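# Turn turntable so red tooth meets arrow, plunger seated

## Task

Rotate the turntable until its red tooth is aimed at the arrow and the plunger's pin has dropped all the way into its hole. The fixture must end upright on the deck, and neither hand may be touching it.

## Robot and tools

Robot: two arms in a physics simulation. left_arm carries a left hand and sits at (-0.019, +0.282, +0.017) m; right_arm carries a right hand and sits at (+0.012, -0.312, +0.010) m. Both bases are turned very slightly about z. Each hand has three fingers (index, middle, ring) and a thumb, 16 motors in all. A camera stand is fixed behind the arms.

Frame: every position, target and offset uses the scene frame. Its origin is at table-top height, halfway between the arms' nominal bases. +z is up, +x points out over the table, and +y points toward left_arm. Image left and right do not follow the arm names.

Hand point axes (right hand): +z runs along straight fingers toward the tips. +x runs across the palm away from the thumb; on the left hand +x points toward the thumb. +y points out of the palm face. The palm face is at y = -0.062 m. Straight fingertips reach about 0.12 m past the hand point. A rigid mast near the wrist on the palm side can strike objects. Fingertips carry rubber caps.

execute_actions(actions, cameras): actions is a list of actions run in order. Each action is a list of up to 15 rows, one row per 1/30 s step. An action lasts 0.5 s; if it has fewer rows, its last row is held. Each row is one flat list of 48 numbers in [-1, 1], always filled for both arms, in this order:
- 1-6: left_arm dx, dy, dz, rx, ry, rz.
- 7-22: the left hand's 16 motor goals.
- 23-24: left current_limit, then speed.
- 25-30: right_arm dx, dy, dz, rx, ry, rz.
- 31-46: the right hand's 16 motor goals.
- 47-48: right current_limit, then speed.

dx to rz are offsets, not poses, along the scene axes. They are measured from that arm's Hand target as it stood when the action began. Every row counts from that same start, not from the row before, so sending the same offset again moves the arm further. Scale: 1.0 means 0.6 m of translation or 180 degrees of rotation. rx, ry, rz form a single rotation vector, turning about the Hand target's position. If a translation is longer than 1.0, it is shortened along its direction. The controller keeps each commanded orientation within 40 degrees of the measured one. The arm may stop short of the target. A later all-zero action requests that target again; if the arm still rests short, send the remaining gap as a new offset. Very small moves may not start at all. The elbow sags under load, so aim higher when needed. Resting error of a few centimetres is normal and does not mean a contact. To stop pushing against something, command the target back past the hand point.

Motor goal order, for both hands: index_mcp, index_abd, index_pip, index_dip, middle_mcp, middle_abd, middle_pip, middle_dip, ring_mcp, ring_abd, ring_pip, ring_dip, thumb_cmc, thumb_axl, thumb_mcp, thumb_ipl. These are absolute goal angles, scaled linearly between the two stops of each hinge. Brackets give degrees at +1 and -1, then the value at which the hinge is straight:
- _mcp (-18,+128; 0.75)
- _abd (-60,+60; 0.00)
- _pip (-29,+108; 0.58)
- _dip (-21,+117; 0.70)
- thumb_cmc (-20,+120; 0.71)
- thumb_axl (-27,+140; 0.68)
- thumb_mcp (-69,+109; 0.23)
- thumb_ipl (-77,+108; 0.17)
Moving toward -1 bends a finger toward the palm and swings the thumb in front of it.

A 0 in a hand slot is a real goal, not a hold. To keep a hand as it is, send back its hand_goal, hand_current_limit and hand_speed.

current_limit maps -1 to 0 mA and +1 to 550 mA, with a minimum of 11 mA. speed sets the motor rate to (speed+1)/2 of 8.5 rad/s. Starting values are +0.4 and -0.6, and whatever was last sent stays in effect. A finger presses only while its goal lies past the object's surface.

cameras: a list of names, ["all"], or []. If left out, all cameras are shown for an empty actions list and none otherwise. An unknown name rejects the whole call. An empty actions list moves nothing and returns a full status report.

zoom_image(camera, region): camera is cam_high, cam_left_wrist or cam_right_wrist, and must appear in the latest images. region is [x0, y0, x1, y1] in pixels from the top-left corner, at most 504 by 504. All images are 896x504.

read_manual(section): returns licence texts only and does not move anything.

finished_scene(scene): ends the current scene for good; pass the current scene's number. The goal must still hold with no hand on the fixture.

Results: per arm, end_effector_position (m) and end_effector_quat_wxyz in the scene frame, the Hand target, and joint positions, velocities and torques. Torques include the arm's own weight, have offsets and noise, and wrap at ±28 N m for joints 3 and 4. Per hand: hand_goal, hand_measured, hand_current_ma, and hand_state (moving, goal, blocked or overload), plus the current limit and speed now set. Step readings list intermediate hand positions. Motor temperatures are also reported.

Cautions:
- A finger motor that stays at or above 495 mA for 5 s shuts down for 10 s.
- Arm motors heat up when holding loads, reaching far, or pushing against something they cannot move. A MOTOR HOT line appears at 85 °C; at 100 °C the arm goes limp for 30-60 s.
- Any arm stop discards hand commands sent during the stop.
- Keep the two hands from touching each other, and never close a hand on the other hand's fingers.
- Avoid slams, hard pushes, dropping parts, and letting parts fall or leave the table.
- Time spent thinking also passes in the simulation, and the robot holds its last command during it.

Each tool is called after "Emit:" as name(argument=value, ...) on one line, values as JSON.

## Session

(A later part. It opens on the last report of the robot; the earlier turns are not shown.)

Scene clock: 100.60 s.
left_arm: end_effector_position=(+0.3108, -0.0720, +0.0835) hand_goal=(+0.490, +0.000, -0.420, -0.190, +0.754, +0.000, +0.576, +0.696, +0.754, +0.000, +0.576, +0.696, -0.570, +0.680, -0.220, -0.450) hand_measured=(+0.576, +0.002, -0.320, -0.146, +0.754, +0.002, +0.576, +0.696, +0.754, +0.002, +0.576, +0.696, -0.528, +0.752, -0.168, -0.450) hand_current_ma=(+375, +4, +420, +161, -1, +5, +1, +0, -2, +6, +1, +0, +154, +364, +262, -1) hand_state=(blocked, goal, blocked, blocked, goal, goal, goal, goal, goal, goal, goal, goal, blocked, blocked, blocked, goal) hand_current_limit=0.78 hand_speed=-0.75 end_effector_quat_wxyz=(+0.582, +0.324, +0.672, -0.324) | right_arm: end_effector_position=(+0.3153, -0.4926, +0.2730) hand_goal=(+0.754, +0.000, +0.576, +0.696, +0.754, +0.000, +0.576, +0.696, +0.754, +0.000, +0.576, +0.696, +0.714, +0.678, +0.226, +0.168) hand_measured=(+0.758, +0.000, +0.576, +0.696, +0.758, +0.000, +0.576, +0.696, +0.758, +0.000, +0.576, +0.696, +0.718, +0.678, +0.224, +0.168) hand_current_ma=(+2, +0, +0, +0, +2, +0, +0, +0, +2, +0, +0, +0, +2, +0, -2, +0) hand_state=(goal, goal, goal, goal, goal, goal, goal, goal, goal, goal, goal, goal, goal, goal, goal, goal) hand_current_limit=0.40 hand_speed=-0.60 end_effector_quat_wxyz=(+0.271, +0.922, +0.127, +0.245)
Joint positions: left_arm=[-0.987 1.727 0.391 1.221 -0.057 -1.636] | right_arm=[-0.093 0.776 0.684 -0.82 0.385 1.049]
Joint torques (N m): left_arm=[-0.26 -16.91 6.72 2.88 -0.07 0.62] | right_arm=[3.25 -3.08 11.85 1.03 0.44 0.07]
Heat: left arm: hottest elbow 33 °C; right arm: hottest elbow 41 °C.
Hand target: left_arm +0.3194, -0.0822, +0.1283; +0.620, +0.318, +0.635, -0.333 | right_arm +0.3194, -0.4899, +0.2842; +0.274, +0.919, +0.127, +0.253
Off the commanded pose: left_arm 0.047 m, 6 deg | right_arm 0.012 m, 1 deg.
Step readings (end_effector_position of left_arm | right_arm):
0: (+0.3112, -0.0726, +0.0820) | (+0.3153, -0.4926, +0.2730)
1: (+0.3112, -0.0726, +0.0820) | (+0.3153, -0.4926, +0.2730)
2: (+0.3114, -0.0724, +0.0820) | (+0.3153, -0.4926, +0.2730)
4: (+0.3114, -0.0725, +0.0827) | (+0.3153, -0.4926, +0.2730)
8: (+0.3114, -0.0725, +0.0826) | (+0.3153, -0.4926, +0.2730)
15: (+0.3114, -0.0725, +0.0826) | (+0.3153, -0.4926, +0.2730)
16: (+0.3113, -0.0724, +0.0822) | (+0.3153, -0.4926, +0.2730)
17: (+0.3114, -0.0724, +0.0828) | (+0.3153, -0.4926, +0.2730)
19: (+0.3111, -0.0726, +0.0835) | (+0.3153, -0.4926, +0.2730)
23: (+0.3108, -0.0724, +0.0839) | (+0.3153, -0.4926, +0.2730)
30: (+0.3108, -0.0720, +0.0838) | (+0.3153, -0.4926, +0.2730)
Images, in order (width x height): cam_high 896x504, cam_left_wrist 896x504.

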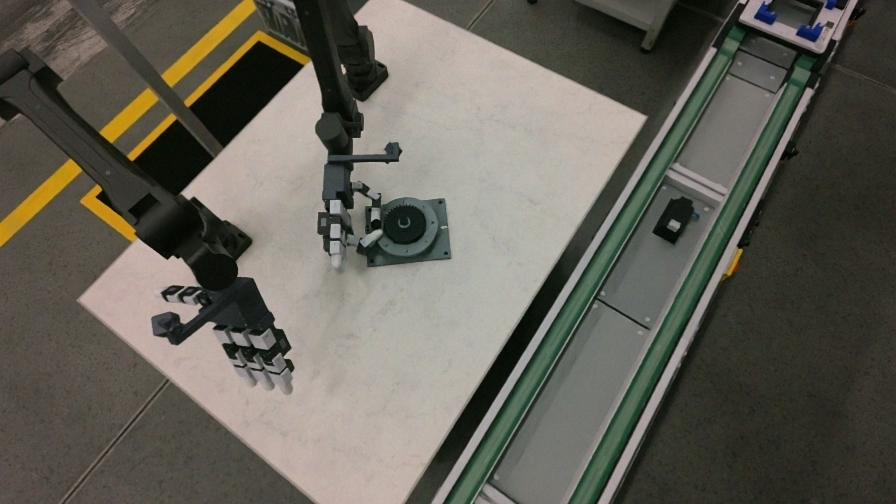

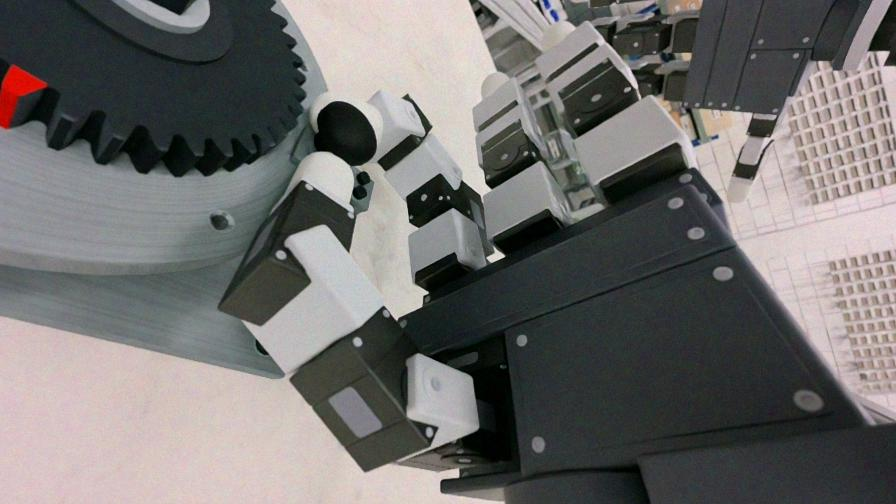

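Emit:
execute_actions(actions=[[[0,0,0.015,0,0,0,0.49,0,-0.42,-0.19,0.754,0,0.576,0.696,0.754,0,0.576,0.696,-0.571,0.66,-0.26,-0.43,0.78,-0.75,0,0,0,0,0,0,0.754,0,0.576,0.696,0.754,0,0.576,0.696,0.754,0,0.576,0.696,0.714,0.678,0.226,0.168,0.4,-0.6]],[[0,0,0.015,0,0,0,0.48,0,-0.42,-0.19,0.754,0,0.576,0.696,0.754,0,0.576,0.696,-0.571,0.65,-0.28,-0.43,0.78,-0.75,0,0,0,0,0,0,0.754,0,0.576,0.696,0.754,0,0.576,0.696,0.754,0,0.576,0.696,0.714,0.678,0.226,0.168,0.4,-0.6]]], cameras=["cam_left_wrist"])

Emit:
zoom_image(camera="cam_left_wrist", region=[200, 40, 450, 240])

Scene clock: 104.07 s.
left_arm: end_effector_position=(+0.3121, -0.0681, +0.0883) hand_goal=(+0.480, +0.000, -0.420, -0.190, +0.754, +0.000, +0.576, +0.696, +0.754, +0.000, +0.576, +0.696, -0.570, +0.650, -0.280, -0.430) hand_measured=(+0.576, +0.008, -0.300, -0.134, +0.754, +0.002, +0.576, +0.696, +0.754, +0.002, +0.576, +0.696, -0.516, +0.752, -0.274, -0.430) hand_current_ma=(+426, +19, +490, +218, -1, +5, +1, +0, -2, +6, +1, +0, +208, +490, +21, -1) hand_state=(blocked, goal, blocked, blocked, goal, goal, goal, goal, goal, goal, goal, goal, blocked, blocked, goal, goal) hand_current_limit=0.78 hand_speed=-0.75 end_effector_quat_wxyz=(+0.572, +0.322, +0.684, -0.318) | right_arm: end_effector_position=(+0.3153, -0.4926, +0.2730) hand_goal=(+0.754, +0.000, +0.576, +0.696, +0.754, +0.000, +0.576, +0.696, +0.754, +0.000, +0.576, +0.696, +0.714, +0.678, +0.226, +0.168) hand_measured=(+0.758, +0.000, +0.576, +0.696, +0.758, +0.000, +0.576, +0.696, +0.758, +0.000, +0.576, +0.696, +0.718, +0.678, +0.224, +0.168) hand_current_ma=(+2, +0, +0, +0, +2, +0, +0, +0, +2, +0, +0, +0, +2, +0, -2, +0) hand_state=(goal, goal, goal, goal, goal, goal, goal, goal, goal, goal, goal, goal, goal, goal, goal, goal) hand_current_limit=0.40 hand_speed=-0.60 end_effector_quat_wxyz=(+0.271, +0.922, +0.127, +0.245)
Joint positions: left_arm=[-0.981 1.668 0.391 1.134 -0.06 -1.647] | right_arm=[-0.093 0.776 0.684 -0.82 0.385 1.049]
Joint torques (N m): left_arm=[-0.79 -18.14 7.53 3.36 -0.03 0.72] | right_arm=[3.37 -3.19 11.86 1.22 0.44 0.01]
Heat: left arm: hottest elbow 33 °C; right arm: hottest elbow 41 °C.
Hand target: left_arm +0.3194, -0.0822, +0.1463; +0.620, +0.318, +0.635, -0.333 | right_arm +0.3194, -0.4899, +0.2842; +0.274, +0.919, +0.127, +0.253
Off the commanded pose: left_arm 0.060 m, 8 deg | right_arm 0.012 m, 1 deg.
Step readings (end_effector_position of left_arm | right_arm):
0: (+0.3108, -0.0720, +0.0835) | (+0.3153, -0.4926, +0.2730)
1: (+0.3109, -0.0721, +0.0842) | (+0.3153, -0.4926, +0.2730)
2: (+0.3110, -0.0717, +0.0841) | (+0.3153, -0.4926, +0.2730)
4: (+0.3108, -0.0716, +0.0849) | (+0.3153, -0.4926, +0.2730)
8: (+0.3111, -0.0708, +0.0862) | (+0.3153, -0.4926, +0.2730)
15: (+0.3116, -0.0702, +0.0861) | (+0.3153, -0.4926, +0.2730)
16: (+0.3116, -0.0702, +0.0864) | (+0.3153, -0.4926, +0.2730)
17: (+0.3122, -0.0693, +0.0864) | (+0.3153, -0.4926, +0.2730)
19: (+0.3126, -0.0687, +0.0877) | (+0.3153, -0.4926, +0.2730)
23: (+0.3122, -0.0683, +0.0881) | (+0.3153, -0.4926, +0.2730)
30: (+0.3121, -0.0681, +0.0884) | (+0.3153, -0.4926, +0.2730)
Images, in order (width x height): cam_left_wrist 896x504.

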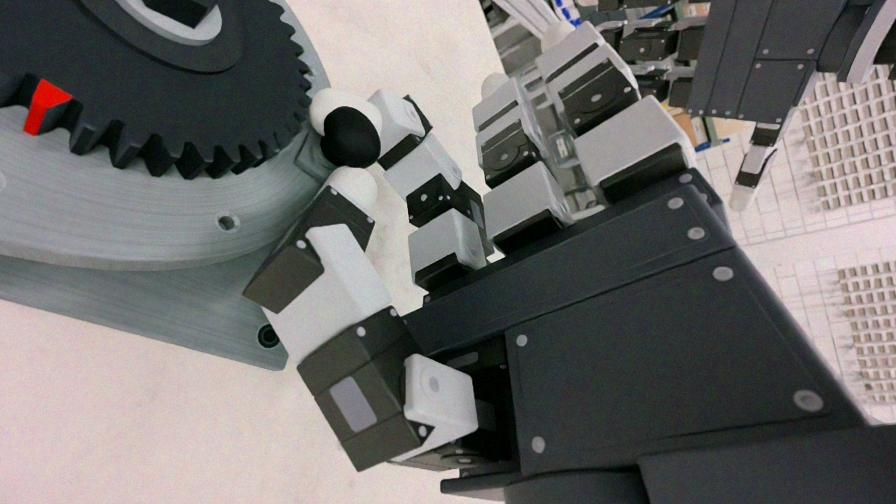

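Scaled by 2.016.

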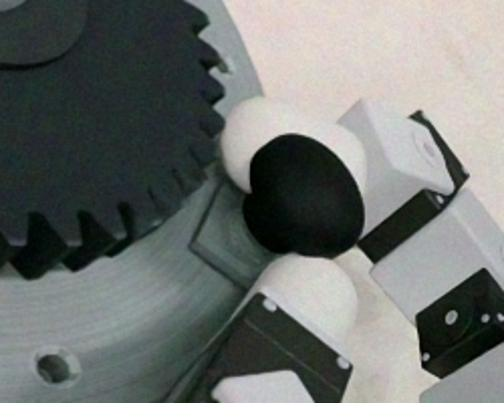

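Emit:
execute_actions(actions=[[[-0.01,0.01,-0.07,0,0,0,0.55,0,-0.36,-0.15,0.754,0,0.576,0.696,0.754,0,0.576,0.696,-0.571,0.75,-0.2,-0.45,0.5,-0.75,0,0,0,0,0,0,0.754,0,0.576,0.696,0.754,0,0.576,0.696,0.754,0,0.576,0.696,0.714,0.678,0.226,0.168,0.4,-0.6]],[[0,0,0,0,0,0,0.8,0,-0.3,0.0,0.754,0,0.576,0.696,0.754,0,0.576,0.696,-0.571,0.75,0.12,-0.56,0.5,-0.5,0,0,0,0,0,0,0.754,0,0.576,0.696,0.754,0,0.576,0.696,0.754,0,0.576,0.696,0.714,0.678,0.226,0.168,0.4,-0.6]],[[-0.02,-0.015,0.04,0,0,0,0.959,0,-0.227,0.044,0.754,0,0.576,0.696,0.754,0,0.576,0.696,-0.571,0.75,0.12,-0.56,0.5,-0.5,0,0,0,0,0,0,0.754,0,0.576,0.696,0.754,0,0.576,0.696,0.754,0,0.576,0.696,0.714,0.678,0.226,0.168,0.4,-0.6]],[[-0.08,-0.06,0.06,0,0,0,0.959,0,-0.227,0.044,0.754,0,0.576,0.696,0.754,0,0.576,0.696,-0.571,0.75,0.17,-0.643,0.4,-0.4,0,0,0,0,0,0,0.754,0,0.576,0.696,0.754,0,0.576,0.696,0.754,0,0.576,0.696,0.714,0.678,0.226,0.168,0.4,-0.6]]], cameras=["cam_left_wrist","cam_high"])

Emit:
zoom_image(camera="cam_left_wrist", region=[0, 0, 300, 300])

Scene clock: 108.87 s.
left_arm: end_effector_position=(+0.2510, -0.1061, +0.1473) hand_goal=(+0.960, +0.000, -0.226, +0.044, +0.754, +0.000, +0.576, +0.696, +0.754, +0.000, +0.576, +0.696, -0.570, +0.750, +0.170, -0.642) hand_measured=(+0.960, +0.008, -0.228, +0.042, +0.754, +0.002, +0.576, +0.696, +0.754, +0.002, +0.576, +0.696, -0.552, +0.756, +0.168, -0.640) hand_current_ma=(-1, +22, -5, -6, +0, +5, +0, +0, +0, +6, +0, +0, +58, +18, -8, +5) hand_state=(goal, goal, goal, goal, goal, goal, goal, goal, goal, goal, goal, goal, goal, goal, goal, goal) hand_current_limit=0.40 hand_speed=-0.40 end_effector_quat_wxyz=(+0.609, +0.322, +0.646, -0.327) | right_arm: end_effector_position=(+0.3153, -0.4926, +0.2730) hand_goal=(+0.754, +0.000, +0.576, +0.696, +0.754, +0.000, +0.576, +0.696, +0.754, +0.000, +0.576, +0.696, +0.714, +0.678, +0.226, +0.168) hand_measured=(+0.758, +0.000, +0.576, +0.696, +0.758, +0.000, +0.576, +0.696, +0.758, +0.000, +0.576, +0.696, +0.718, +0.678, +0.224, +0.168) hand_current_ma=(+2, +0, +0, +0, +2, +0, +0, +0, +2, +0, +0, +0, +2, +0, -2, +0) hand_state=(goal, goal, goal, goal, goal, goal, goal, goal, goal, goal, goal, goal, goal, goal, goal, goal) hand_current_limit=0.40 hand_speed=-0.60 end_effector_quat_wxyz=(+0.271, +0.922, +0.127, +0.245)
Joint positions: left_arm=[-1.212 1.53 0.405 1.08 -0.284 -1.614] | right_arm=[-0.093 0.776 0.684 -0.82 0.385 1.049]
Joint torques (N m): left_arm=[-1.2 -11.05 10.39 1.44 -0.16 0.32] | right_arm=[3.43 -3.37 11.81 1.05 0.42 0.03]
Heat: left arm: hottest elbow 33 °C; right arm: hottest elbow 41 °C.
Hand target: left_arm +0.2534, -0.1212, +0.1643; +0.620, +0.318, +0.635, -0.333 | right_arm +0.3194, -0.4899, +0.2842; +0.274, +0.919, +0.127, +0.253
Off the commanded pose: left_arm 0.023 m, 2 deg | right_arm 0.012 m, 1 deg.
Step readings (end_effector_position of left_arm | right_arm):
0: (+0.3121, -0.0681, +0.0883) | (+0.3153, -0.4926, +0.2730)
1: (+0.3121, -0.0681, +0.0883) | (+0.3153, -0.4926, +0.2730)
2: (+0.3115, -0.0682, +0.0880) | (+0.3153, -0.4926, +0.2730)
4: (+0.3111, -0.0686, +0.0877) | (+0.3153, -0.4926, +0.2730)
8: (+0.3096, -0.0701, +0.0831) | (+0.3153, -0.4926, +0.2730)
15: (+0.3097, -0.0710, +0.0834) | (+0.3153, -0.4926, +0.2730)
16: (+0.3097, -0.0710, +0.0830) | (+0.3153, -0.4926, +0.2730)
17: (+0.3098, -0.0711, +0.0839) | (+0.3153, -0.4926, +0.2730)
19: (+0.3095, -0.0720, +0.0864) | (+0.3153, -0.4926, +0.2730)
23: (+0.3107, -0.0719, +0.0911) | (+0.3153, -0.4926, +0.2730)
30: (+0.3110, -0.0719, +0.0926) | (+0.3153, -0.4926, +0.2730)
31: (+0.3110, -0.0719, +0.0926) | (+0.3153, -0.4926, +0.2730)
32: (+0.3112, -0.0711, +0.0933) | (+0.3153, -0.4926, +0.2730)
34: (+0.3117, -0.0692, +0.0967) | (+0.3153, -0.4926, +0.2730)
38: (+0.3070, -0.0742, +0.1144) | (+0.3153, -0.4926, +0.2730)
45: (+0.3006, -0.0800, +0.1214) | (+0.3153, -0.4926, +0.2730)
46: (+0.3005, -0.0793, +0.1207) | (+0.3153, -0.4926, +0.2730)
47: (+0.3007, -0.0763, +0.1201) | (+0.3153, -0.4926, +0.2730)
49: (+0.2921, -0.0753, +0.1208) | (+0.3153, -0.4926, +0.2730)
53: (+0.2578, -0.0990, +0.1383) | (+0.3153, -0.4926, +0.2730)
60: (+0.2489, -0.1086, +0.1499) | (+0.3153, -0.4926, +0.2730)
Images, in order (width x height): cam_high 896x504, cam_left_wrist 896x504.

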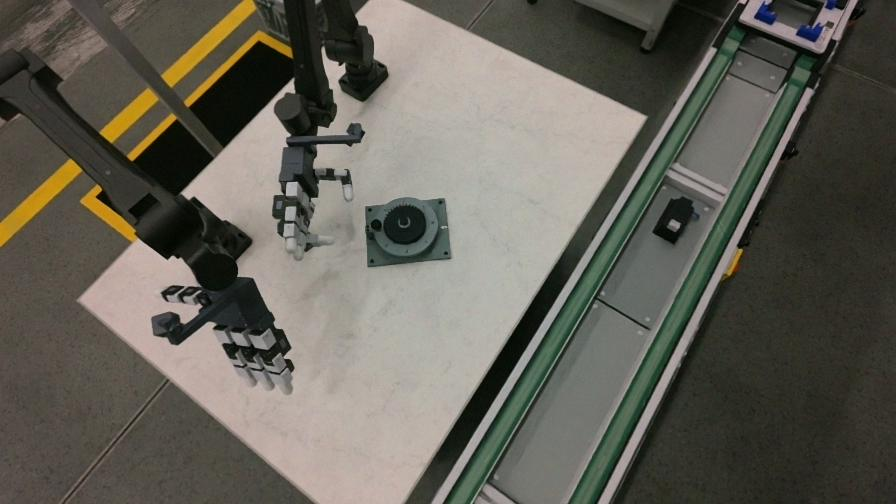

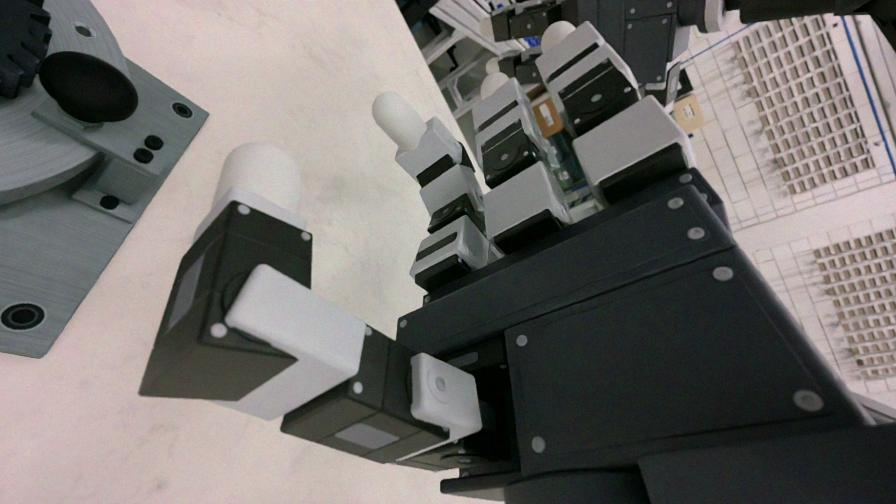

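Scaled by 1.680.

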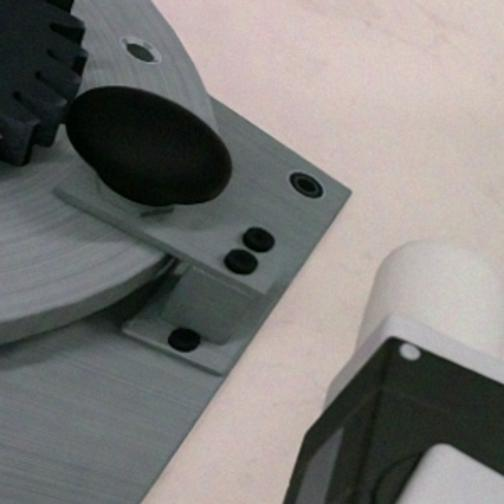

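Emit:
execute_actions(actions=[[[-0.067,0.14,0.075,0,0,0,0.754,0,0.576,0.696,0.754,0,0.576,0.696,0.754,0,0.576,0.696,-0.571,0.75,0.17,-0.643,0.4,-0.4,0.0,0.05,0.03,0.0845,0.0882,-0.0232,0.754,0.08,0.576,0.696,0.754,-0.08,0.576,0.696,0.48,0,-0.3,0.261,0.714,0.678,0.226,0.168,0.4,-0.6]],[[-0.067,0.14,0.075,0,0,0,0.754,0,0.576,0.696,0.754,0,0.576,0.696,0.754,0,0.576,0.696,-0.571,0.75,0.17,-0.643,0.4,-0.4,0.0,0.05,0.03,0.0845,0.0882,-0.0232,0.754,0.08,0.576,0.696,0.754,-0.08,0.576,0.696,0.48,0,-0.3,0.261,0.714,0.678,0.226,0.168,0.4,-0.6]],[[0,0,0,0,0,0,0.754,0,0.576,0.696,0.754,0,0.576,0.696,0.754,0,0.576,0.696,-0.571,0.75,0.17,-0.643,0.4,-0.4,0.0,0.1,0.0,0,0,0.168,0.754,0.08,0.576,0.696,0.754,-0.08,0.576,0.696,0.48,0,-0.3,0.261,0.714,0.678,0.226,0.168,0.4,-0.6]],[[0,0,0,0,0,0,0.754,0,0.576,0.696,0.754,0,0.576,0.696,0.754,0,0.576,0.696,-0.571,0.75,0.17,-0.643,0.4,-0.4,0.0,0.1,0.0,0,0,0.168,0.754,0.08,0.576,0.696,0.754,-0.08,0.576,0.696,0.48,0,-0.3,0.261,0.714,0.678,0.226,0.168,0.4,-0.6]],[[0,0,0,0,0,0,0.754,0,0.576,0.696,0.754,0,0.576,0.696,0.754,0,0.576,0.696,-0.571,0.75,0.17,-0.643,0.4,-0.4,0.0,0.1,0.0,0,0,0.168,0.754,0.08,0.576,0.696,0.754,-0.08,0.576,0.696,0.48,0,-0.3,0.261,0.714,0.678,0.226,0.168,0.4,-0.6]],[[0,0,0,0,0,0,0.754,0,0.576,0.696,0.754,0,0.576,0.696,0.754,0,0.576,0.696,-0.571,0.75,0.17,-0.643,0.4,-0.4,0.0,0.1,0.0,0,0,0.168,0.754,0.08,0.576,0.696,0.754,-0.08,0.576,0.696,0.48,0,-0.3,0.261,0.714,0.678,0.226,0.168,0.4,-0.6]]], cameras=["all"])

Scene clock: 116.40 s.
left_arm: end_effector_position=(+0.1725, +0.0540, +0.2216) hand_goal=(+0.754, +0.000, +0.576, +0.696, +0.754, +0.000, +0.576, +0.696, +0.754, +0.000, +0.576, +0.696, -0.570, +0.750, +0.170, -0.642) hand_measured=(+0.754, +0.008, +0.574, +0.694, +0.754, +0.002, +0.576, +0.696, +0.754, +0.002, +0.576, +0.696, -0.554, +0.756, +0.168, -0.640) hand_current_ma=(+1, +22, -7, -6, -1, +5, +0, +0, -1, +6, +0, +0, +52, +17, -4, +5) hand_state=(goal, goal, goal, goal, goal, goal, goal, goal, goal, goal, goal, goal, goal, goal, goal, goal) hand_current_limit=0.40 hand_speed=-0.40 end_effector_quat_wxyz=(+0.610, +0.335, +0.646, -0.314) | right_arm: end_effector_position=(+0.3131, -0.1882, +0.3047) hand_goal=(+0.754, +0.080, +0.576, +0.696, +0.754, -0.080, +0.576, +0.696, +0.480, +0.000, -0.300, +0.262, +0.714, +0.678, +0.226, +0.168) hand_measured=(+0.754, +0.078, +0.576, +0.696, +0.754, -0.078, +0.576, +0.696, +0.484, +0.000, -0.292, +0.266, +0.714, +0.678, +0.222, +0.168) hand_current_ma=(+0, +0, +0, +0, +0, +1, +0, +0, +3, +0, +6, +2, +0, +0, -3, +0) hand_state=(goal, goal, goal, goal, goal, goal, goal, goal, goal, goal, goal, goal, goal, goal, goal, goal) hand_current_limit=0.40 hand_speed=-0.60 end_effector_quat_wxyz=(+0.019, +0.441, +0.897, +0.020)
Joint positions: left_arm=[-1.378 0.369 0.137 0.168 -0.45 -1.596] | right_arm=[0.414 0.923 1.089 -1.682 0.003 -0.264]
Joint torques (N m): left_arm=[-1.32 -0.21 17.88 1.35 0.11 0.1] | right_arm=[1.14 -4.19 11.6 0.23 -0.29 -0.13]
Heat: left arm: hottest elbow 35 °C; right arm: hottest elbow 41 °C.
Hand target: left_arm +0.1730, +0.0468, +0.2543; +0.620, +0.318, +0.635, -0.333 | right_arm +0.3194, -0.1899, +0.3202; +0.000, +0.439, +0.899, -0.002
Off the commanded pose: left_arm 0.033 m, 3 deg | right_arm 0.017 m, 3 deg.
joint sent to its limit (right arm) — joint 4 (wrist pitch), lower limit. The joint targets are off in position and orientation.
Step readings (end_effector_position of left_arm | right_arm):
0: (+0.2510, -0.1061, +0.1473) | (+0.3153, -0.4926, +0.2730)
1: (+0.2510, -0.1061, +0.1469) | (+0.3143, -0.4924, +0.2718)
2: (+0.2500, -0.1048, +0.1484) | (+0.3115, -0.4899, +0.2686)
4: (+0.2444, -0.0917, +0.1569) | (+0.3047, -0.4811, +0.2603)
8: (+0.2319, -0.0539, +0.1873) | (+0.3080, -0.4628, +0.2629)
15: (+0.2213, -0.0372, +0.2128) | (+0.3125, -0.4580, +0.2754)
16: (+0.2197, -0.0369, +0.2124) | (+0.3113, -0.4570, +0.2750)
17: (+0.2176, -0.0341, +0.2117) | (+0.3073, -0.4531, +0.2727)
19: (+0.2104, -0.0173, +0.2130) | (+0.3024, -0.4432, +0.2742)
23: (+0.1999, +0.0230, +0.2306) | (+0.3146, -0.4277, +0.2916)
30: (+0.1835, +0.0480, +0.2503) | (+0.3147, -0.4247, +0.2947)
31: (+0.1813, +0.0492, +0.2486) | (+0.3125, -0.4250, +0.2947)
32: (+0.1790, +0.0494, +0.2465) | (+0.3120, -0.4248, +0.2952)
34: (+0.1759, +0.0500, +0.2410) | (+0.3168, -0.4174, +0.3006)
38: (+0.1746, +0.0533, +0.2304) | (+0.3157, -0.3795, +0.3123)
45: (+0.1729, +0.0536, +0.2229) | (+0.3164, -0.3707, +0.3219)
46: (+0.1728, +0.0538, +0.2225) | (+0.3165, -0.3709, +0.3207)
47: (+0.1728, +0.0539, +0.2222) | (+0.3176, -0.3697, +0.3198)
49: (+0.1726, +0.0538, +0.2221) | (+0.3184, -0.3585, +0.3143)
53: (+0.1726, +0.0538, +0.2217) | (+0.3129, -0.3220, +0.3099)
60: (+0.1725, +0.0540, +0.2216) | (+0.3158, -0.3124, +0.3159)
61: (+0.1725, +0.0540, +0.2216) | (+0.3165, -0.3116, +0.3160)
62: (+0.1725, +0.0540, +0.2216) | (+0.3178, -0.3093, +0.3160)
64: (+0.1725, +0.0540, +0.2216) | (+0.3185, -0.2987, +0.3155)
68: (+0.1725, +0.0540, +0.2216) | (+0.3144, -0.2657, +0.3138)
75: (+0.1725, +0.0540, +0.2216) | (+0.3162, -0.2526, +0.3156)
76: (+0.1725, +0.0540, +0.2216) | (+0.3165, -0.2517, +0.3157)
77: (+0.1725, +0.0540, +0.2216) | (+0.3172, -0.2488, +0.3158)
79: (+0.1725, +0.0540, +0.2216) | (+0.3179, -0.2400, +0.3165)
83: (+0.1725, +0.0540, +0.2216) | (+0.3142, -0.2117, +0.3150)
90: (+0.1725, +0.0540, +0.2216) | (+0.3144, -0.1943, +0.3065)

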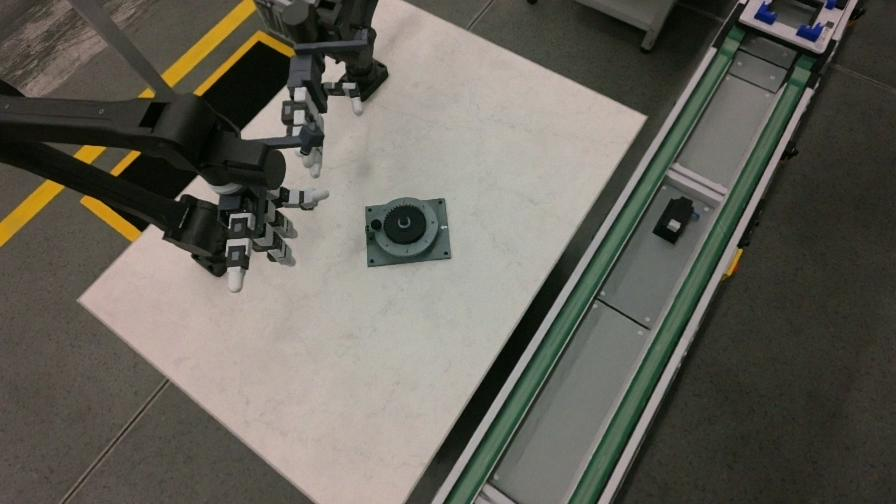

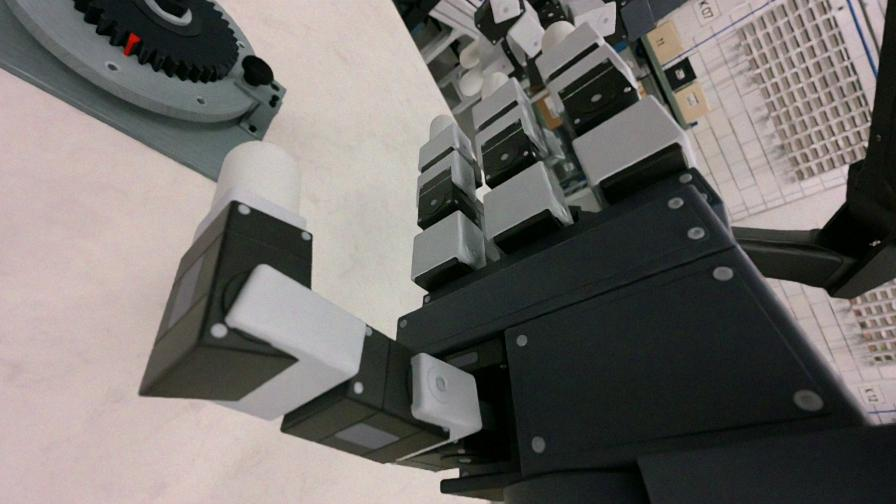

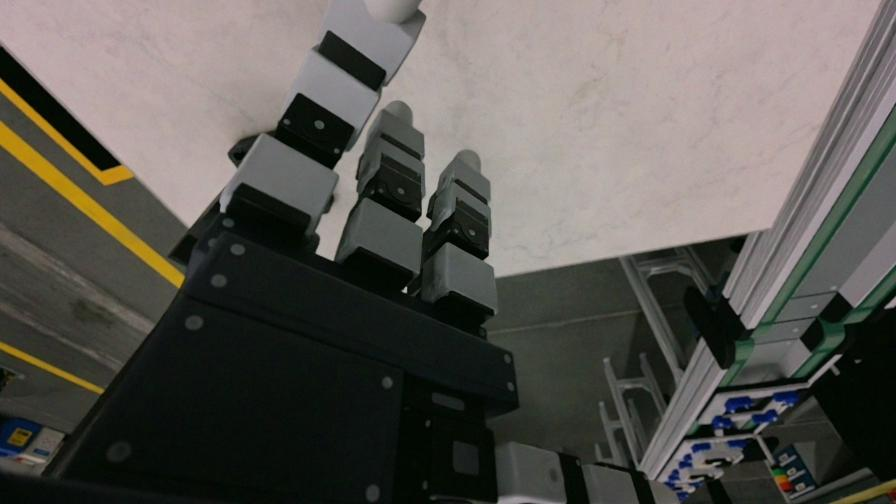

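Emit:
execute_actions(actions=[[[0,0,0,0,0,0,0.754,0,0.576,0.696,0.754,0,0.576,0.696,0.754,0,0.576,0.696,-0.571,0.75,0.17,-0.643,0.4,-0.4,0.04,0.14,-0.05,0,0,0,0.754,0.08,0.576,0.696,0.754,-0.08,0.576,0.696,0.48,0,-0.3,0.261,0.714,0.678,0.226,0.168,0.4,-0.6]],[[0,0,0,0,0,0,0.754,0,0.576,0.696,0.754,0,0.576,0.696,0.754,0,0.576,0.696,-0.571,0.75,0.17,-0.643,0.4,-0.4,0.035,0.133,-0.05,0,0,0,0.754,0.08,0.576,0.696,0.754,-0.08,0.576,0.696,0.48,0,-0.3,0.261,0.714,0.678,0.226,0.168,0.4,-0.6]]], cameras=["all"])

Scene clock: 118.87 s.
left_arm: end_effector_position=(+0.1725, +0.0540, +0.2216) hand_goal=(+0.754, +0.000, +0.576, +0.696, +0.754, +0.000, +0.576, +0.696, +0.754, +0.000, +0.576, +0.696, -0.570, +0.750, +0.170, -0.642) hand_measured=(+0.754, +0.008, +0.574, +0.694, +0.754, +0.002, +0.576, +0.696, +0.754, +0.002, +0.576, +0.696, -0.554, +0.756, +0.168, -0.640) hand_current_ma=(+1, +22, -7, -6, -1, +5, +0, +0, -1, +6, +0, +0, +52, +17, -4, +5) hand_state=(goal, goal, goal, goal, goal, goal, goal, goal, goal, goal, goal, goal, goal, goal, goal, goal) hand_current_limit=0.40 hand_speed=-0.40 end_effector_quat_wxyz=(+0.610, +0.335, +0.646, -0.314) | right_arm: end_effector_position=(+0.3467, -0.0394, +0.2260) hand_goal=(+0.754, +0.080, +0.576, +0.696, +0.754, -0.080, +0.576, +0.696, +0.480, +0.000, -0.300, +0.262, +0.714, +0.678, +0.226, +0.168) hand_measured=(+0.752, +0.080, +0.576, +0.696, +0.752, -0.078, +0.576, +0.696, +0.484, +0.000, -0.292, +0.266, +0.714, +0.678, +0.222, +0.168) hand_current_ma=(-1, +0, +0, +0, -1, +1, +0, +0, +3, +0, +6, +2, +0, +0, -3, +0) hand_state=(goal, goal, goal, goal, goal, goal, goal, goal, goal, goal, goal, goal, goal, goal, goal, goal) hand_current_limit=0.40 hand_speed=-0.60 end_effector_quat_wxyz=(-0.018, +0.432, +0.901, -0.041)
Joint positions: left_arm=[-1.378 0.369 0.137 0.168 -0.45 -1.596] | right_arm=[0.772 1.313 1.196 -1.544 -0.005 0.075]
Joint torques (N m): left_arm=[-1.26 -0.26 17.89 1.36 0.11 0.1] | right_arm=[1.96 -9.47 13.74 0.46 -0.09 0.09]
Heat: left arm: hottest elbow 36 °C; right arm: hottest elbow 41 °C.
Hand target: left_arm +0.1730, +0.0468, +0.2543; +0.620, +0.318, +0.635, -0.333 | right_arm +0.3644, -0.0261, +0.2602; +0.000, +0.439, +0.899, -0.002
Off the commanded pose: left_arm 0.033 m, 3 deg | right_arm 0.041 m, 5 deg.
Step readings (end_effector_position of left_arm | right_arm):
0: (+0.1725, +0.0540, +0.2216) | (+0.3131, -0.1882, +0.3047)
1: (+0.1725, +0.0540, +0.2216) | (+0.3131, -0.1882, +0.3047)
2: (+0.1725, +0.0540, +0.2216) | (+0.3139, -0.1873, +0.3028)
4: (+0.1725, +0.0540, +0.2216) | (+0.3135, -0.1741, +0.2952)
8: (+0.1725, +0.0540, +0.2216) | (+0.3146, -0.1230, +0.2649)
15: (+0.1725, +0.0540, +0.2216) | (+0.3237, -0.1137, +0.2475)
16: (+0.1725, +0.0540, +0.2216) | (+0.3243, -0.1146, +0.2492)
17: (+0.1725, +0.0540, +0.2216) | (+0.3276, -0.1140, +0.2519)
19: (+0.1725, +0.0540, +0.2216) | (+0.3333, -0.0986, +0.2548)
23: (+0.1725, +0.0540, +0.2216) | (+0.3393, -0.0489, +0.2437)
30: (+0.1725, +0.0540, +0.2216) | (+0.3444, -0.0373, +0.2211)

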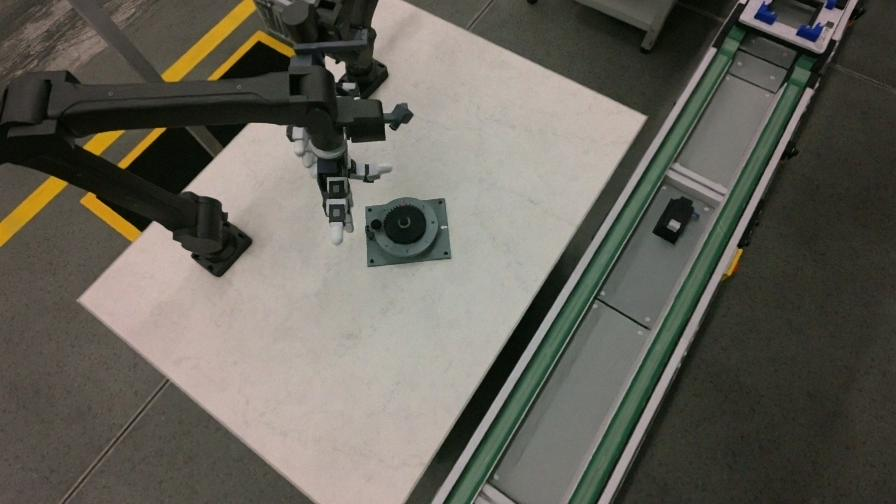

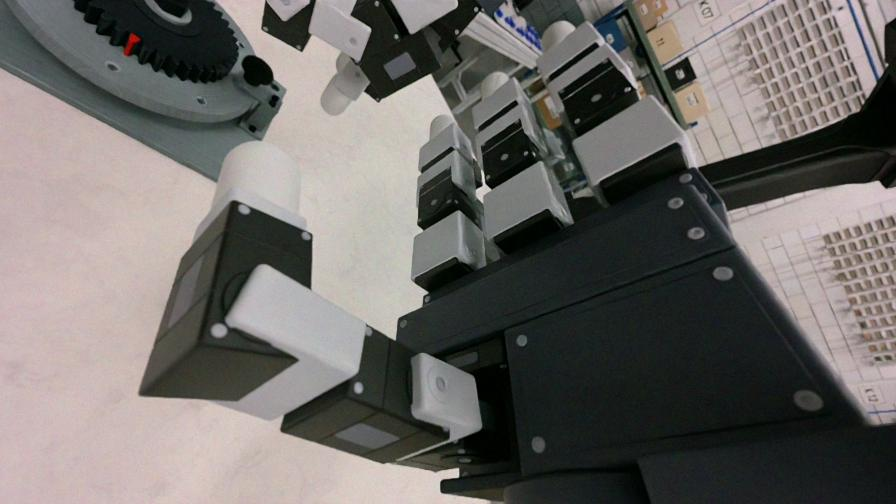

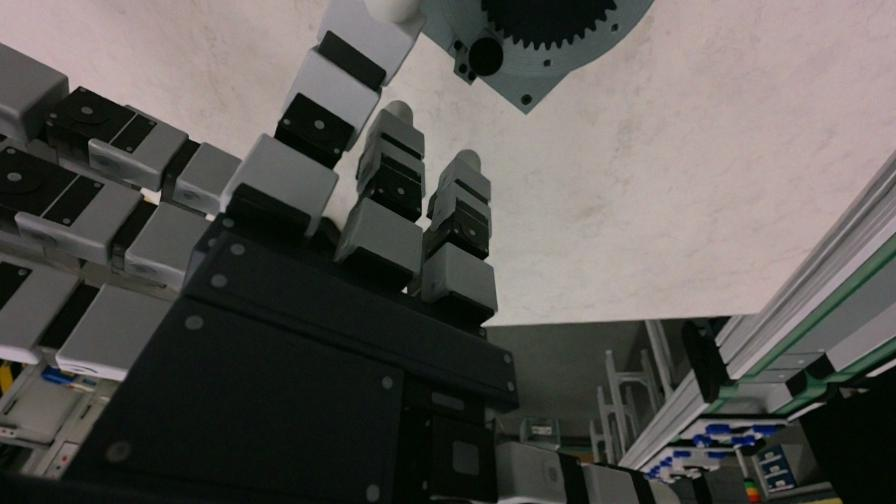

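Emit:
execute_actions(actions=[[[-0.033,0.133,0,0,0,0,0.754,0,0.576,0.696,0.754,0,0.576,0.696,0.754,0,0.576,0.696,-0.571,0.75,0.17,-0.643,0.4,-0.4,0.043,0.007,-0.05,0.0169,-0.0219,0,0.754,0.08,0.576,0.696,0.754,-0.08,0.576,0.696,0.48,0,-0.3,0.261,0.714,0.678,0.226,0.168,0.4,-0.6]]], cameras=["cam_high","cam_right_wrist"])

Emit:
zoom_image(camera="cam_right_wrist", region=[330, 0, 630, 220])

Scene clock: 121.97 s.
left_arm: end_effector_position=(+0.1695, +0.1148, +0.2260) hand_goal=(+0.754, +0.000, +0.576, +0.696, +0.754, +0.000, +0.576, +0.696, +0.754, +0.000, +0.576, +0.696, -0.570, +0.750, +0.170, -0.642) hand_measured=(+0.754, +0.008, +0.574, +0.694, +0.754, +0.002, +0.576, +0.696, +0.754, +0.004, +0.576, +0.696, -0.554, +0.754, +0.168, -0.640) hand_current_ma=(+0, +21, -6, -6, -1, +6, +0, +0, -1, +7, +0, +0, +51, +17, -4, +5) hand_state=(goal, goal, goal, goal, goal, goal, goal, goal, goal, goal, goal, goal, goal, goal, goal, goal) hand_current_limit=0.40 hand_speed=-0.40 end_effector_quat_wxyz=(+0.624, +0.305, +0.664, -0.277) | right_arm: end_effector_position=(+0.3847, -0.0237, +0.2278) hand_goal=(+0.754, +0.080, +0.576, +0.696, +0.754, -0.080, +0.576, +0.696, +0.480, +0.000, -0.300, +0.262, +0.714, +0.678, +0.226, +0.168) hand_measured=(+0.752, +0.080, +0.576, +0.696, +0.752, -0.078, +0.576, +0.696, +0.484, +0.000, -0.292, +0.266, +0.714, +0.678, +0.222, +0.168) hand_current_ma=(-1, +0, +0, +0, +0, +1, +0, +0, +3, +0, +6, +2, +0, +0, -3, +0) hand_state=(goal, goal, goal, goal, goal, goal, goal, goal, goal, goal, goal, goal, goal, goal, goal, goal) hand_current_limit=0.40 hand_speed=-0.60 end_effector_quat_wxyz=(+0.014, +0.442, +0.896, +0.030)
Joint positions: left_arm=[-1.427 -0.001 0.132 -0.214 -0.605 -1.604] | right_arm=[0.743 1.319 1.173 -1.36 0.003 0.067]
Joint torques (N m): left_arm=[-1.79 2.32 17.83 1.25 -0.27 0.11] | right_arm=[1.67 -8.59 9.16 1.13 -0.09 -0.12]
Heat: left arm: hottest elbow 37 °C; right arm: hottest elbow 41 °C.
Hand target: left_arm +0.1532, +0.1266, +0.2543; +0.620, +0.318, +0.635, -0.333 | right_arm +0.3902, -0.0219, +0.2302; +0.019, +0.439, +0.898, +0.037
Off the commanded pose: left_arm 0.035 m, 7 deg | right_arm 0.006 m, 1 deg.
joint sent to its limit (left arm) — joint 2 (shoulder), lower limit. The joint targets are off in position and orientation.
Step readings (end_effector_position of left_arm | right_arm):
0: (+0.1725, +0.0540, +0.2216) | (+0.3472, -0.0401, +0.2260)
1: (+0.1725, +0.0542, +0.2214) | (+0.3478, -0.0395, +0.2262)
2: (+0.1722, +0.0557, +0.2211) | (+0.3503, -0.0377, +0.2270)
4: (+0.1718, +0.0641, +0.2255) | (+0.3609, -0.0295, +0.2310)
8: (+0.1735, +0.0924, +0.2493) | (+0.3775, -0.0206, +0.2358)
15: (+0.1756, +0.1168, +0.2368) | (+0.3842, -0.0243, +0.2287)
Images, in order (width x height): cam_high 896x504, cam_right_wrist 896x504.

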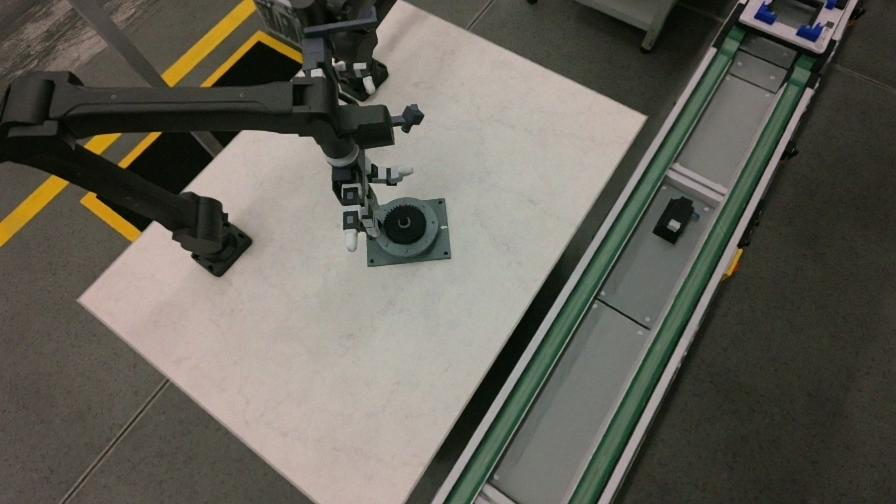

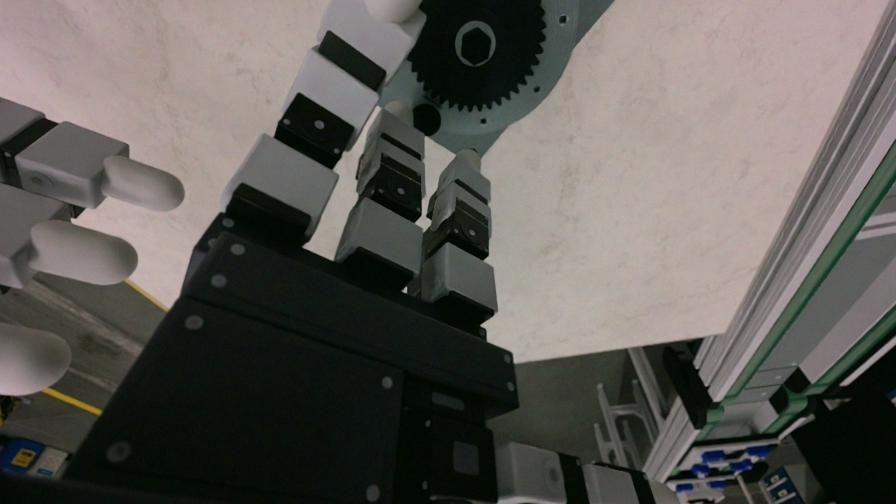

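Scaled by 1.680.

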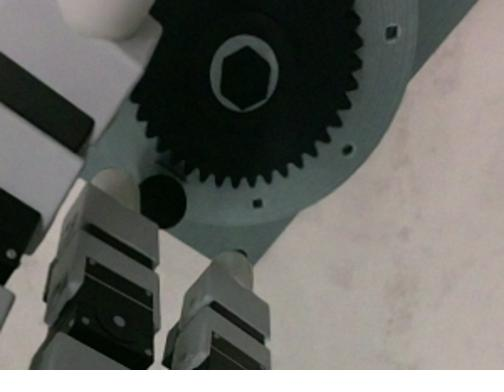

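Emit:
execute_actions(actions=[[[0,0,0,0,0,0,0.754,0,0.576,0.696,0.754,0,0.576,0.696,0.754,0,0.576,0.696,-0.571,0.75,0.17,-0.643,0.4,-0.4,-0.0133,-0.0117,-0.045,-0.008,0.0105,0,0.754,0.08,0.576,0.696,0.754,-0.08,0.576,0.696,0.48,0,-0.3,0.261,0.714,0.678,0.226,0.168,0.4,-0.6]]], cameras=["cam_high","cam_right_wrist"])

Emit:
zoom_image(camera="cam_right_wrist", region=[330, 0, 630, 220])

Scene clock: 124.63 s.
left_arm: end_effector_position=(+0.1636, +0.1187, +0.2178) hand_goal=(+0.754, +0.000, +0.576, +0.696, +0.754, +0.000, +0.576, +0.696, +0.754, +0.000, +0.576, +0.696, -0.570, +0.750, +0.170, -0.642) hand_measured=(+0.754, +0.008, +0.574, +0.694, +0.754, +0.002, +0.576, +0.696, +0.754, +0.004, +0.576, +0.696, -0.554, +0.754, +0.168, -0.640) hand_current_ma=(+0, +21, -6, -6, -1, +6, +0, +0, -1, +7, +0, +0, +51, +17, -4, +5) hand_state=(goal, goal, goal, goal, goal, goal, goal, goal, goal, goal, goal, goal, goal, goal, goal, goal) hand_current_limit=0.40 hand_speed=-0.40 end_effector_quat_wxyz=(+0.614, +0.308, +0.677, -0.264) | right_arm: end_effector_position=(+0.3764, -0.0308, +0.1997) hand_goal=(+0.754, +0.080, +0.576, +0.696, +0.754, -0.080, +0.576, +0.696, +0.480, +0.000, -0.300, +0.262, +0.714, +0.678, +0.226, +0.168) hand_measured=(+0.752, +0.080, +0.576, +0.696, +0.752, -0.078, +0.576, +0.696, +0.484, +0.000, -0.292, +0.266, +0.714, +0.678, +0.222, +0.168) hand_current_ma=(-1, +0, +0, +0, +0, +1, +0, +0, +3, +0, +6, +2, +0, +0, -3, +0) hand_state=(goal, goal, goal, goal, goal, goal, goal, goal, goal, goal, goal, goal, goal, goal, goal, goal) hand_current_limit=0.40 hand_speed=-0.60 end_effector_quat_wxyz=(+0.005, +0.441, +0.897, +0.009)
Joint positions: left_arm=[-1.49 -0.001 0.138 -0.277 -0.678 -1.637] | right_arm=[0.743 1.329 1.12 -1.34 0.003 0.065]
Joint torques (N m): left_arm=[-1.96 2.43 18.96 1.2 -0.33 0.1] | right_arm=[1.79 -9.11 9.1 1.1 -0.22 -0.12]
Heat: left arm: hottest elbow 37 °C; right arm: hottest elbow 40 °C.
Hand target: left_arm +0.1532, +0.1266, +0.2543; +0.620, +0.318, +0.635, -0.333 | right_arm +0.3822, -0.0289, +0.2032; +0.010, +0.439, +0.898, +0.019
Off the commanded pose: left_arm 0.039 m, 9 deg | right_arm 0.007 m, 1 deg.
joint sent to its limit (left arm) — joint 2 (shoulder), lower limit. The joint targets are off in position and orientation.
Step readings (end_effector_position of left_arm | right_arm):
0: (+0.1695, +0.1148, +0.2259) | (+0.3847, -0.0237, +0.2278)
1: (+0.1696, +0.1150, +0.2259) | (+0.3847, -0.0237, +0.2278)
2: (+0.1698, +0.1160, +0.2251) | (+0.3846, -0.0238, +0.2266)
4: (+0.1700, +0.1180, +0.2233) | (+0.3832, -0.0249, +0.2215)
8: (+0.1682, +0.1190, +0.2194) | (+0.3768, -0.0305, +0.2054)
15: (+0.1649, +0.1188, +0.2160) | (+0.3764, -0.0308, +0.1997)
Images, in order (width x height): cam_high 896x504, cam_right_wrist 896x504.

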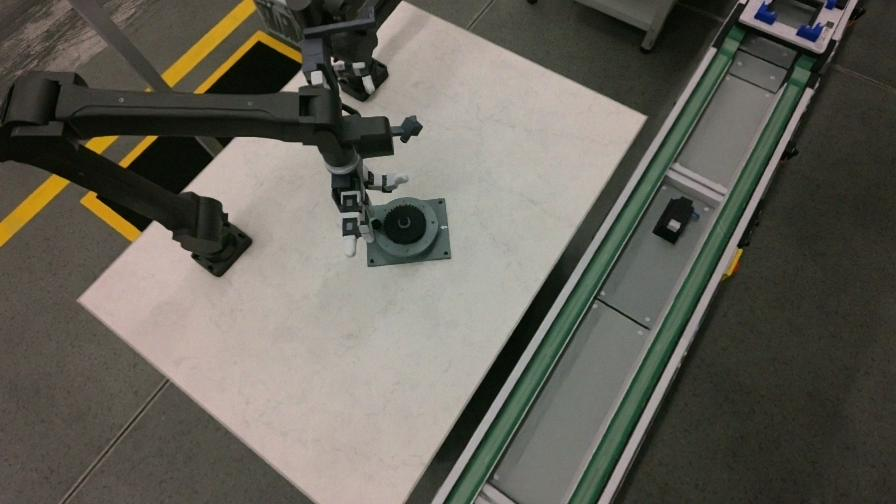

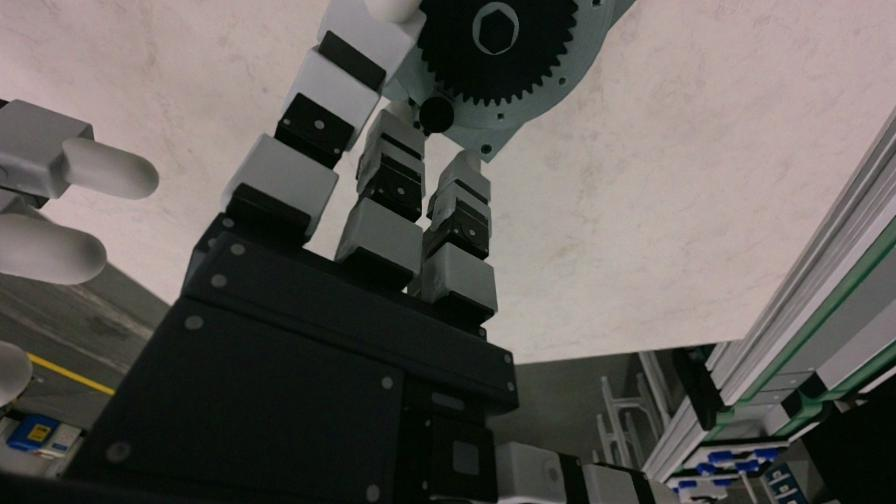

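Scaled by 1.680.

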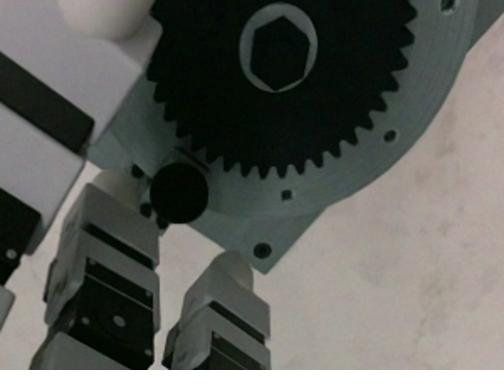

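Emit:
execute_actions(actions=[[[0,0,0,0,0,0,0.754,0,0.576,0.696,0.754,0,0.576,0.696,0.754,0,0.576,0.696,-0.571,0.75,0.17,-0.643,0.4,-0.4,0.006,0.0075,-0.027,0,0,0,0.754,0.08,0.576,0.696,0.754,-0.08,0.576,0.696,0.48,0,-0.3,0.261,0.714,0.678,0.226,0.168,0.4,-0.6]]], cameras=["cam_right_wrist"])

Emit:
zoom_image(camera="cam_right_wrist", region=[330, 0, 630, 220])

Scene clock: 126.50 s.
left_arm: end_effector_position=(+0.1624, +0.1216, +0.2164) hand_goal=(+0.754, +0.000, +0.576, +0.696, +0.754, +0.000, +0.576, +0.696, +0.754, +0.000, +0.576, +0.696, -0.570, +0.750, +0.170, -0.642) hand_measured=(+0.754, +0.008, +0.574, +0.694, +0.754, +0.002, +0.576, +0.696, +0.754, +0.004, +0.576, +0.696, -0.554, +0.754, +0.168, -0.640) hand_current_ma=(+0, +21, -6, -6, -1, +6, +0, +0, -1, +7, +0, +0, +51, +17, -4, +5) hand_state=(goal, goal, goal, goal, goal, goal, goal, goal, goal, goal, goal, goal, goal, goal, goal, goal) hand_current_limit=0.40 hand_speed=-0.40 end_effector_quat_wxyz=(+0.614, +0.306, +0.680, -0.257) | right_arm: end_effector_position=(+0.3809, -0.0268, +0.1843) hand_goal=(+0.754, +0.080, +0.576, +0.696, +0.754, -0.080, +0.576, +0.696, +0.480, +0.000, -0.300, +0.262, +0.714, +0.678, +0.226, +0.168) hand_measured=(+0.752, +0.080, +0.576, +0.696, +0.752, -0.078, +0.576, +0.696, +0.484, +0.000, -0.292, +0.266, +0.714, +0.678, +0.222, +0.168) hand_current_ma=(-1, +0, +0, +0, +0, +1, +0, +0, +3, +0, +6, +2, +0, +0, -3, +0) hand_state=(goal, goal, goal, goal, goal, goal, goal, goal, goal, goal, goal, goal, goal, goal, goal, goal) hand_current_limit=0.40 hand_speed=-0.60 end_effector_quat_wxyz=(+0.006, +0.441, +0.897, +0.010)
Joint positions: left_arm=[-1.513 -0.001 0.138 -0.289 -0.715 -1.644] | right_arm=[0.743 1.354 1.101 -1.296 0.003 0.065]
Joint torques (N m): left_arm=[-1.96 2.43 19.3 1.17 -0.35 0.11] | right_arm=[1.96 -9.23 8.85 1.01 -0.25 -0.05]
Motor temperatures (°C): left_arm=[30 31 38 26 28 30] | right_arm=[29 29 40 25 29 24]
Heat: left arm: hottest elbow 38 °C; right arm: hottest elbow 40 °C.
Hand target: left_arm +0.1532, +0.1266, +0.2543; +0.620, +0.318, +0.635, -0.333 | right_arm +0.3858, -0.0244, +0.1870; +0.010, +0.439, +0.898, +0.019
Off the commanded pose: left_arm 0.039 m, 10 deg | right_arm 0.006 m, 1 deg.
joint sent to its limit (left arm) — joint 2 (shoulder), lower limit. The joint targets are off in position and orientation.
Step readings (end_effector_position of left_arm | right_arm):
0: (+0.1636, +0.1187, +0.2178) | (+0.3764, -0.0308, +0.1997)
1: (+0.1637, +0.1190, +0.2179) | (+0.3766, -0.0306, +0.1998)
2: (+0.1639, +0.1193, +0.2179) | (+0.3769, -0.0304, +0.1987)
4: (+0.1643, +0.1205, +0.2176) | (+0.3790, -0.0285, +0.1980)
8: (+0.1640, +0.1214, +0.2173) | (+0.3806, -0.0271, +0.1900)
15: (+0.1629, +0.1216, +0.2167) | (+0.3809, -0.0268, +0.1843)
Images, in order (width x height): cam_right_wrist 896x504.

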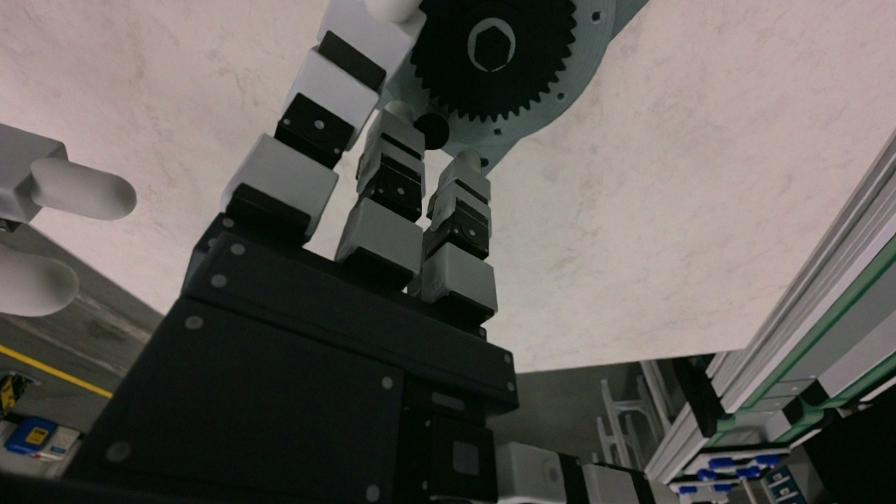

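Scaled by 1.680.

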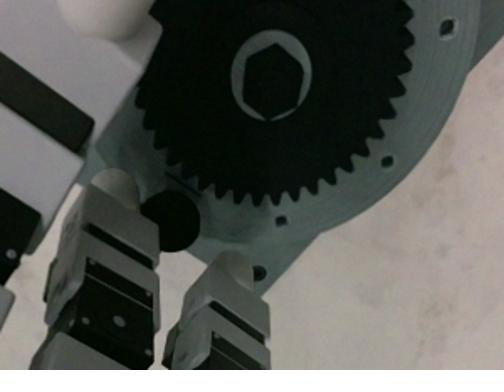

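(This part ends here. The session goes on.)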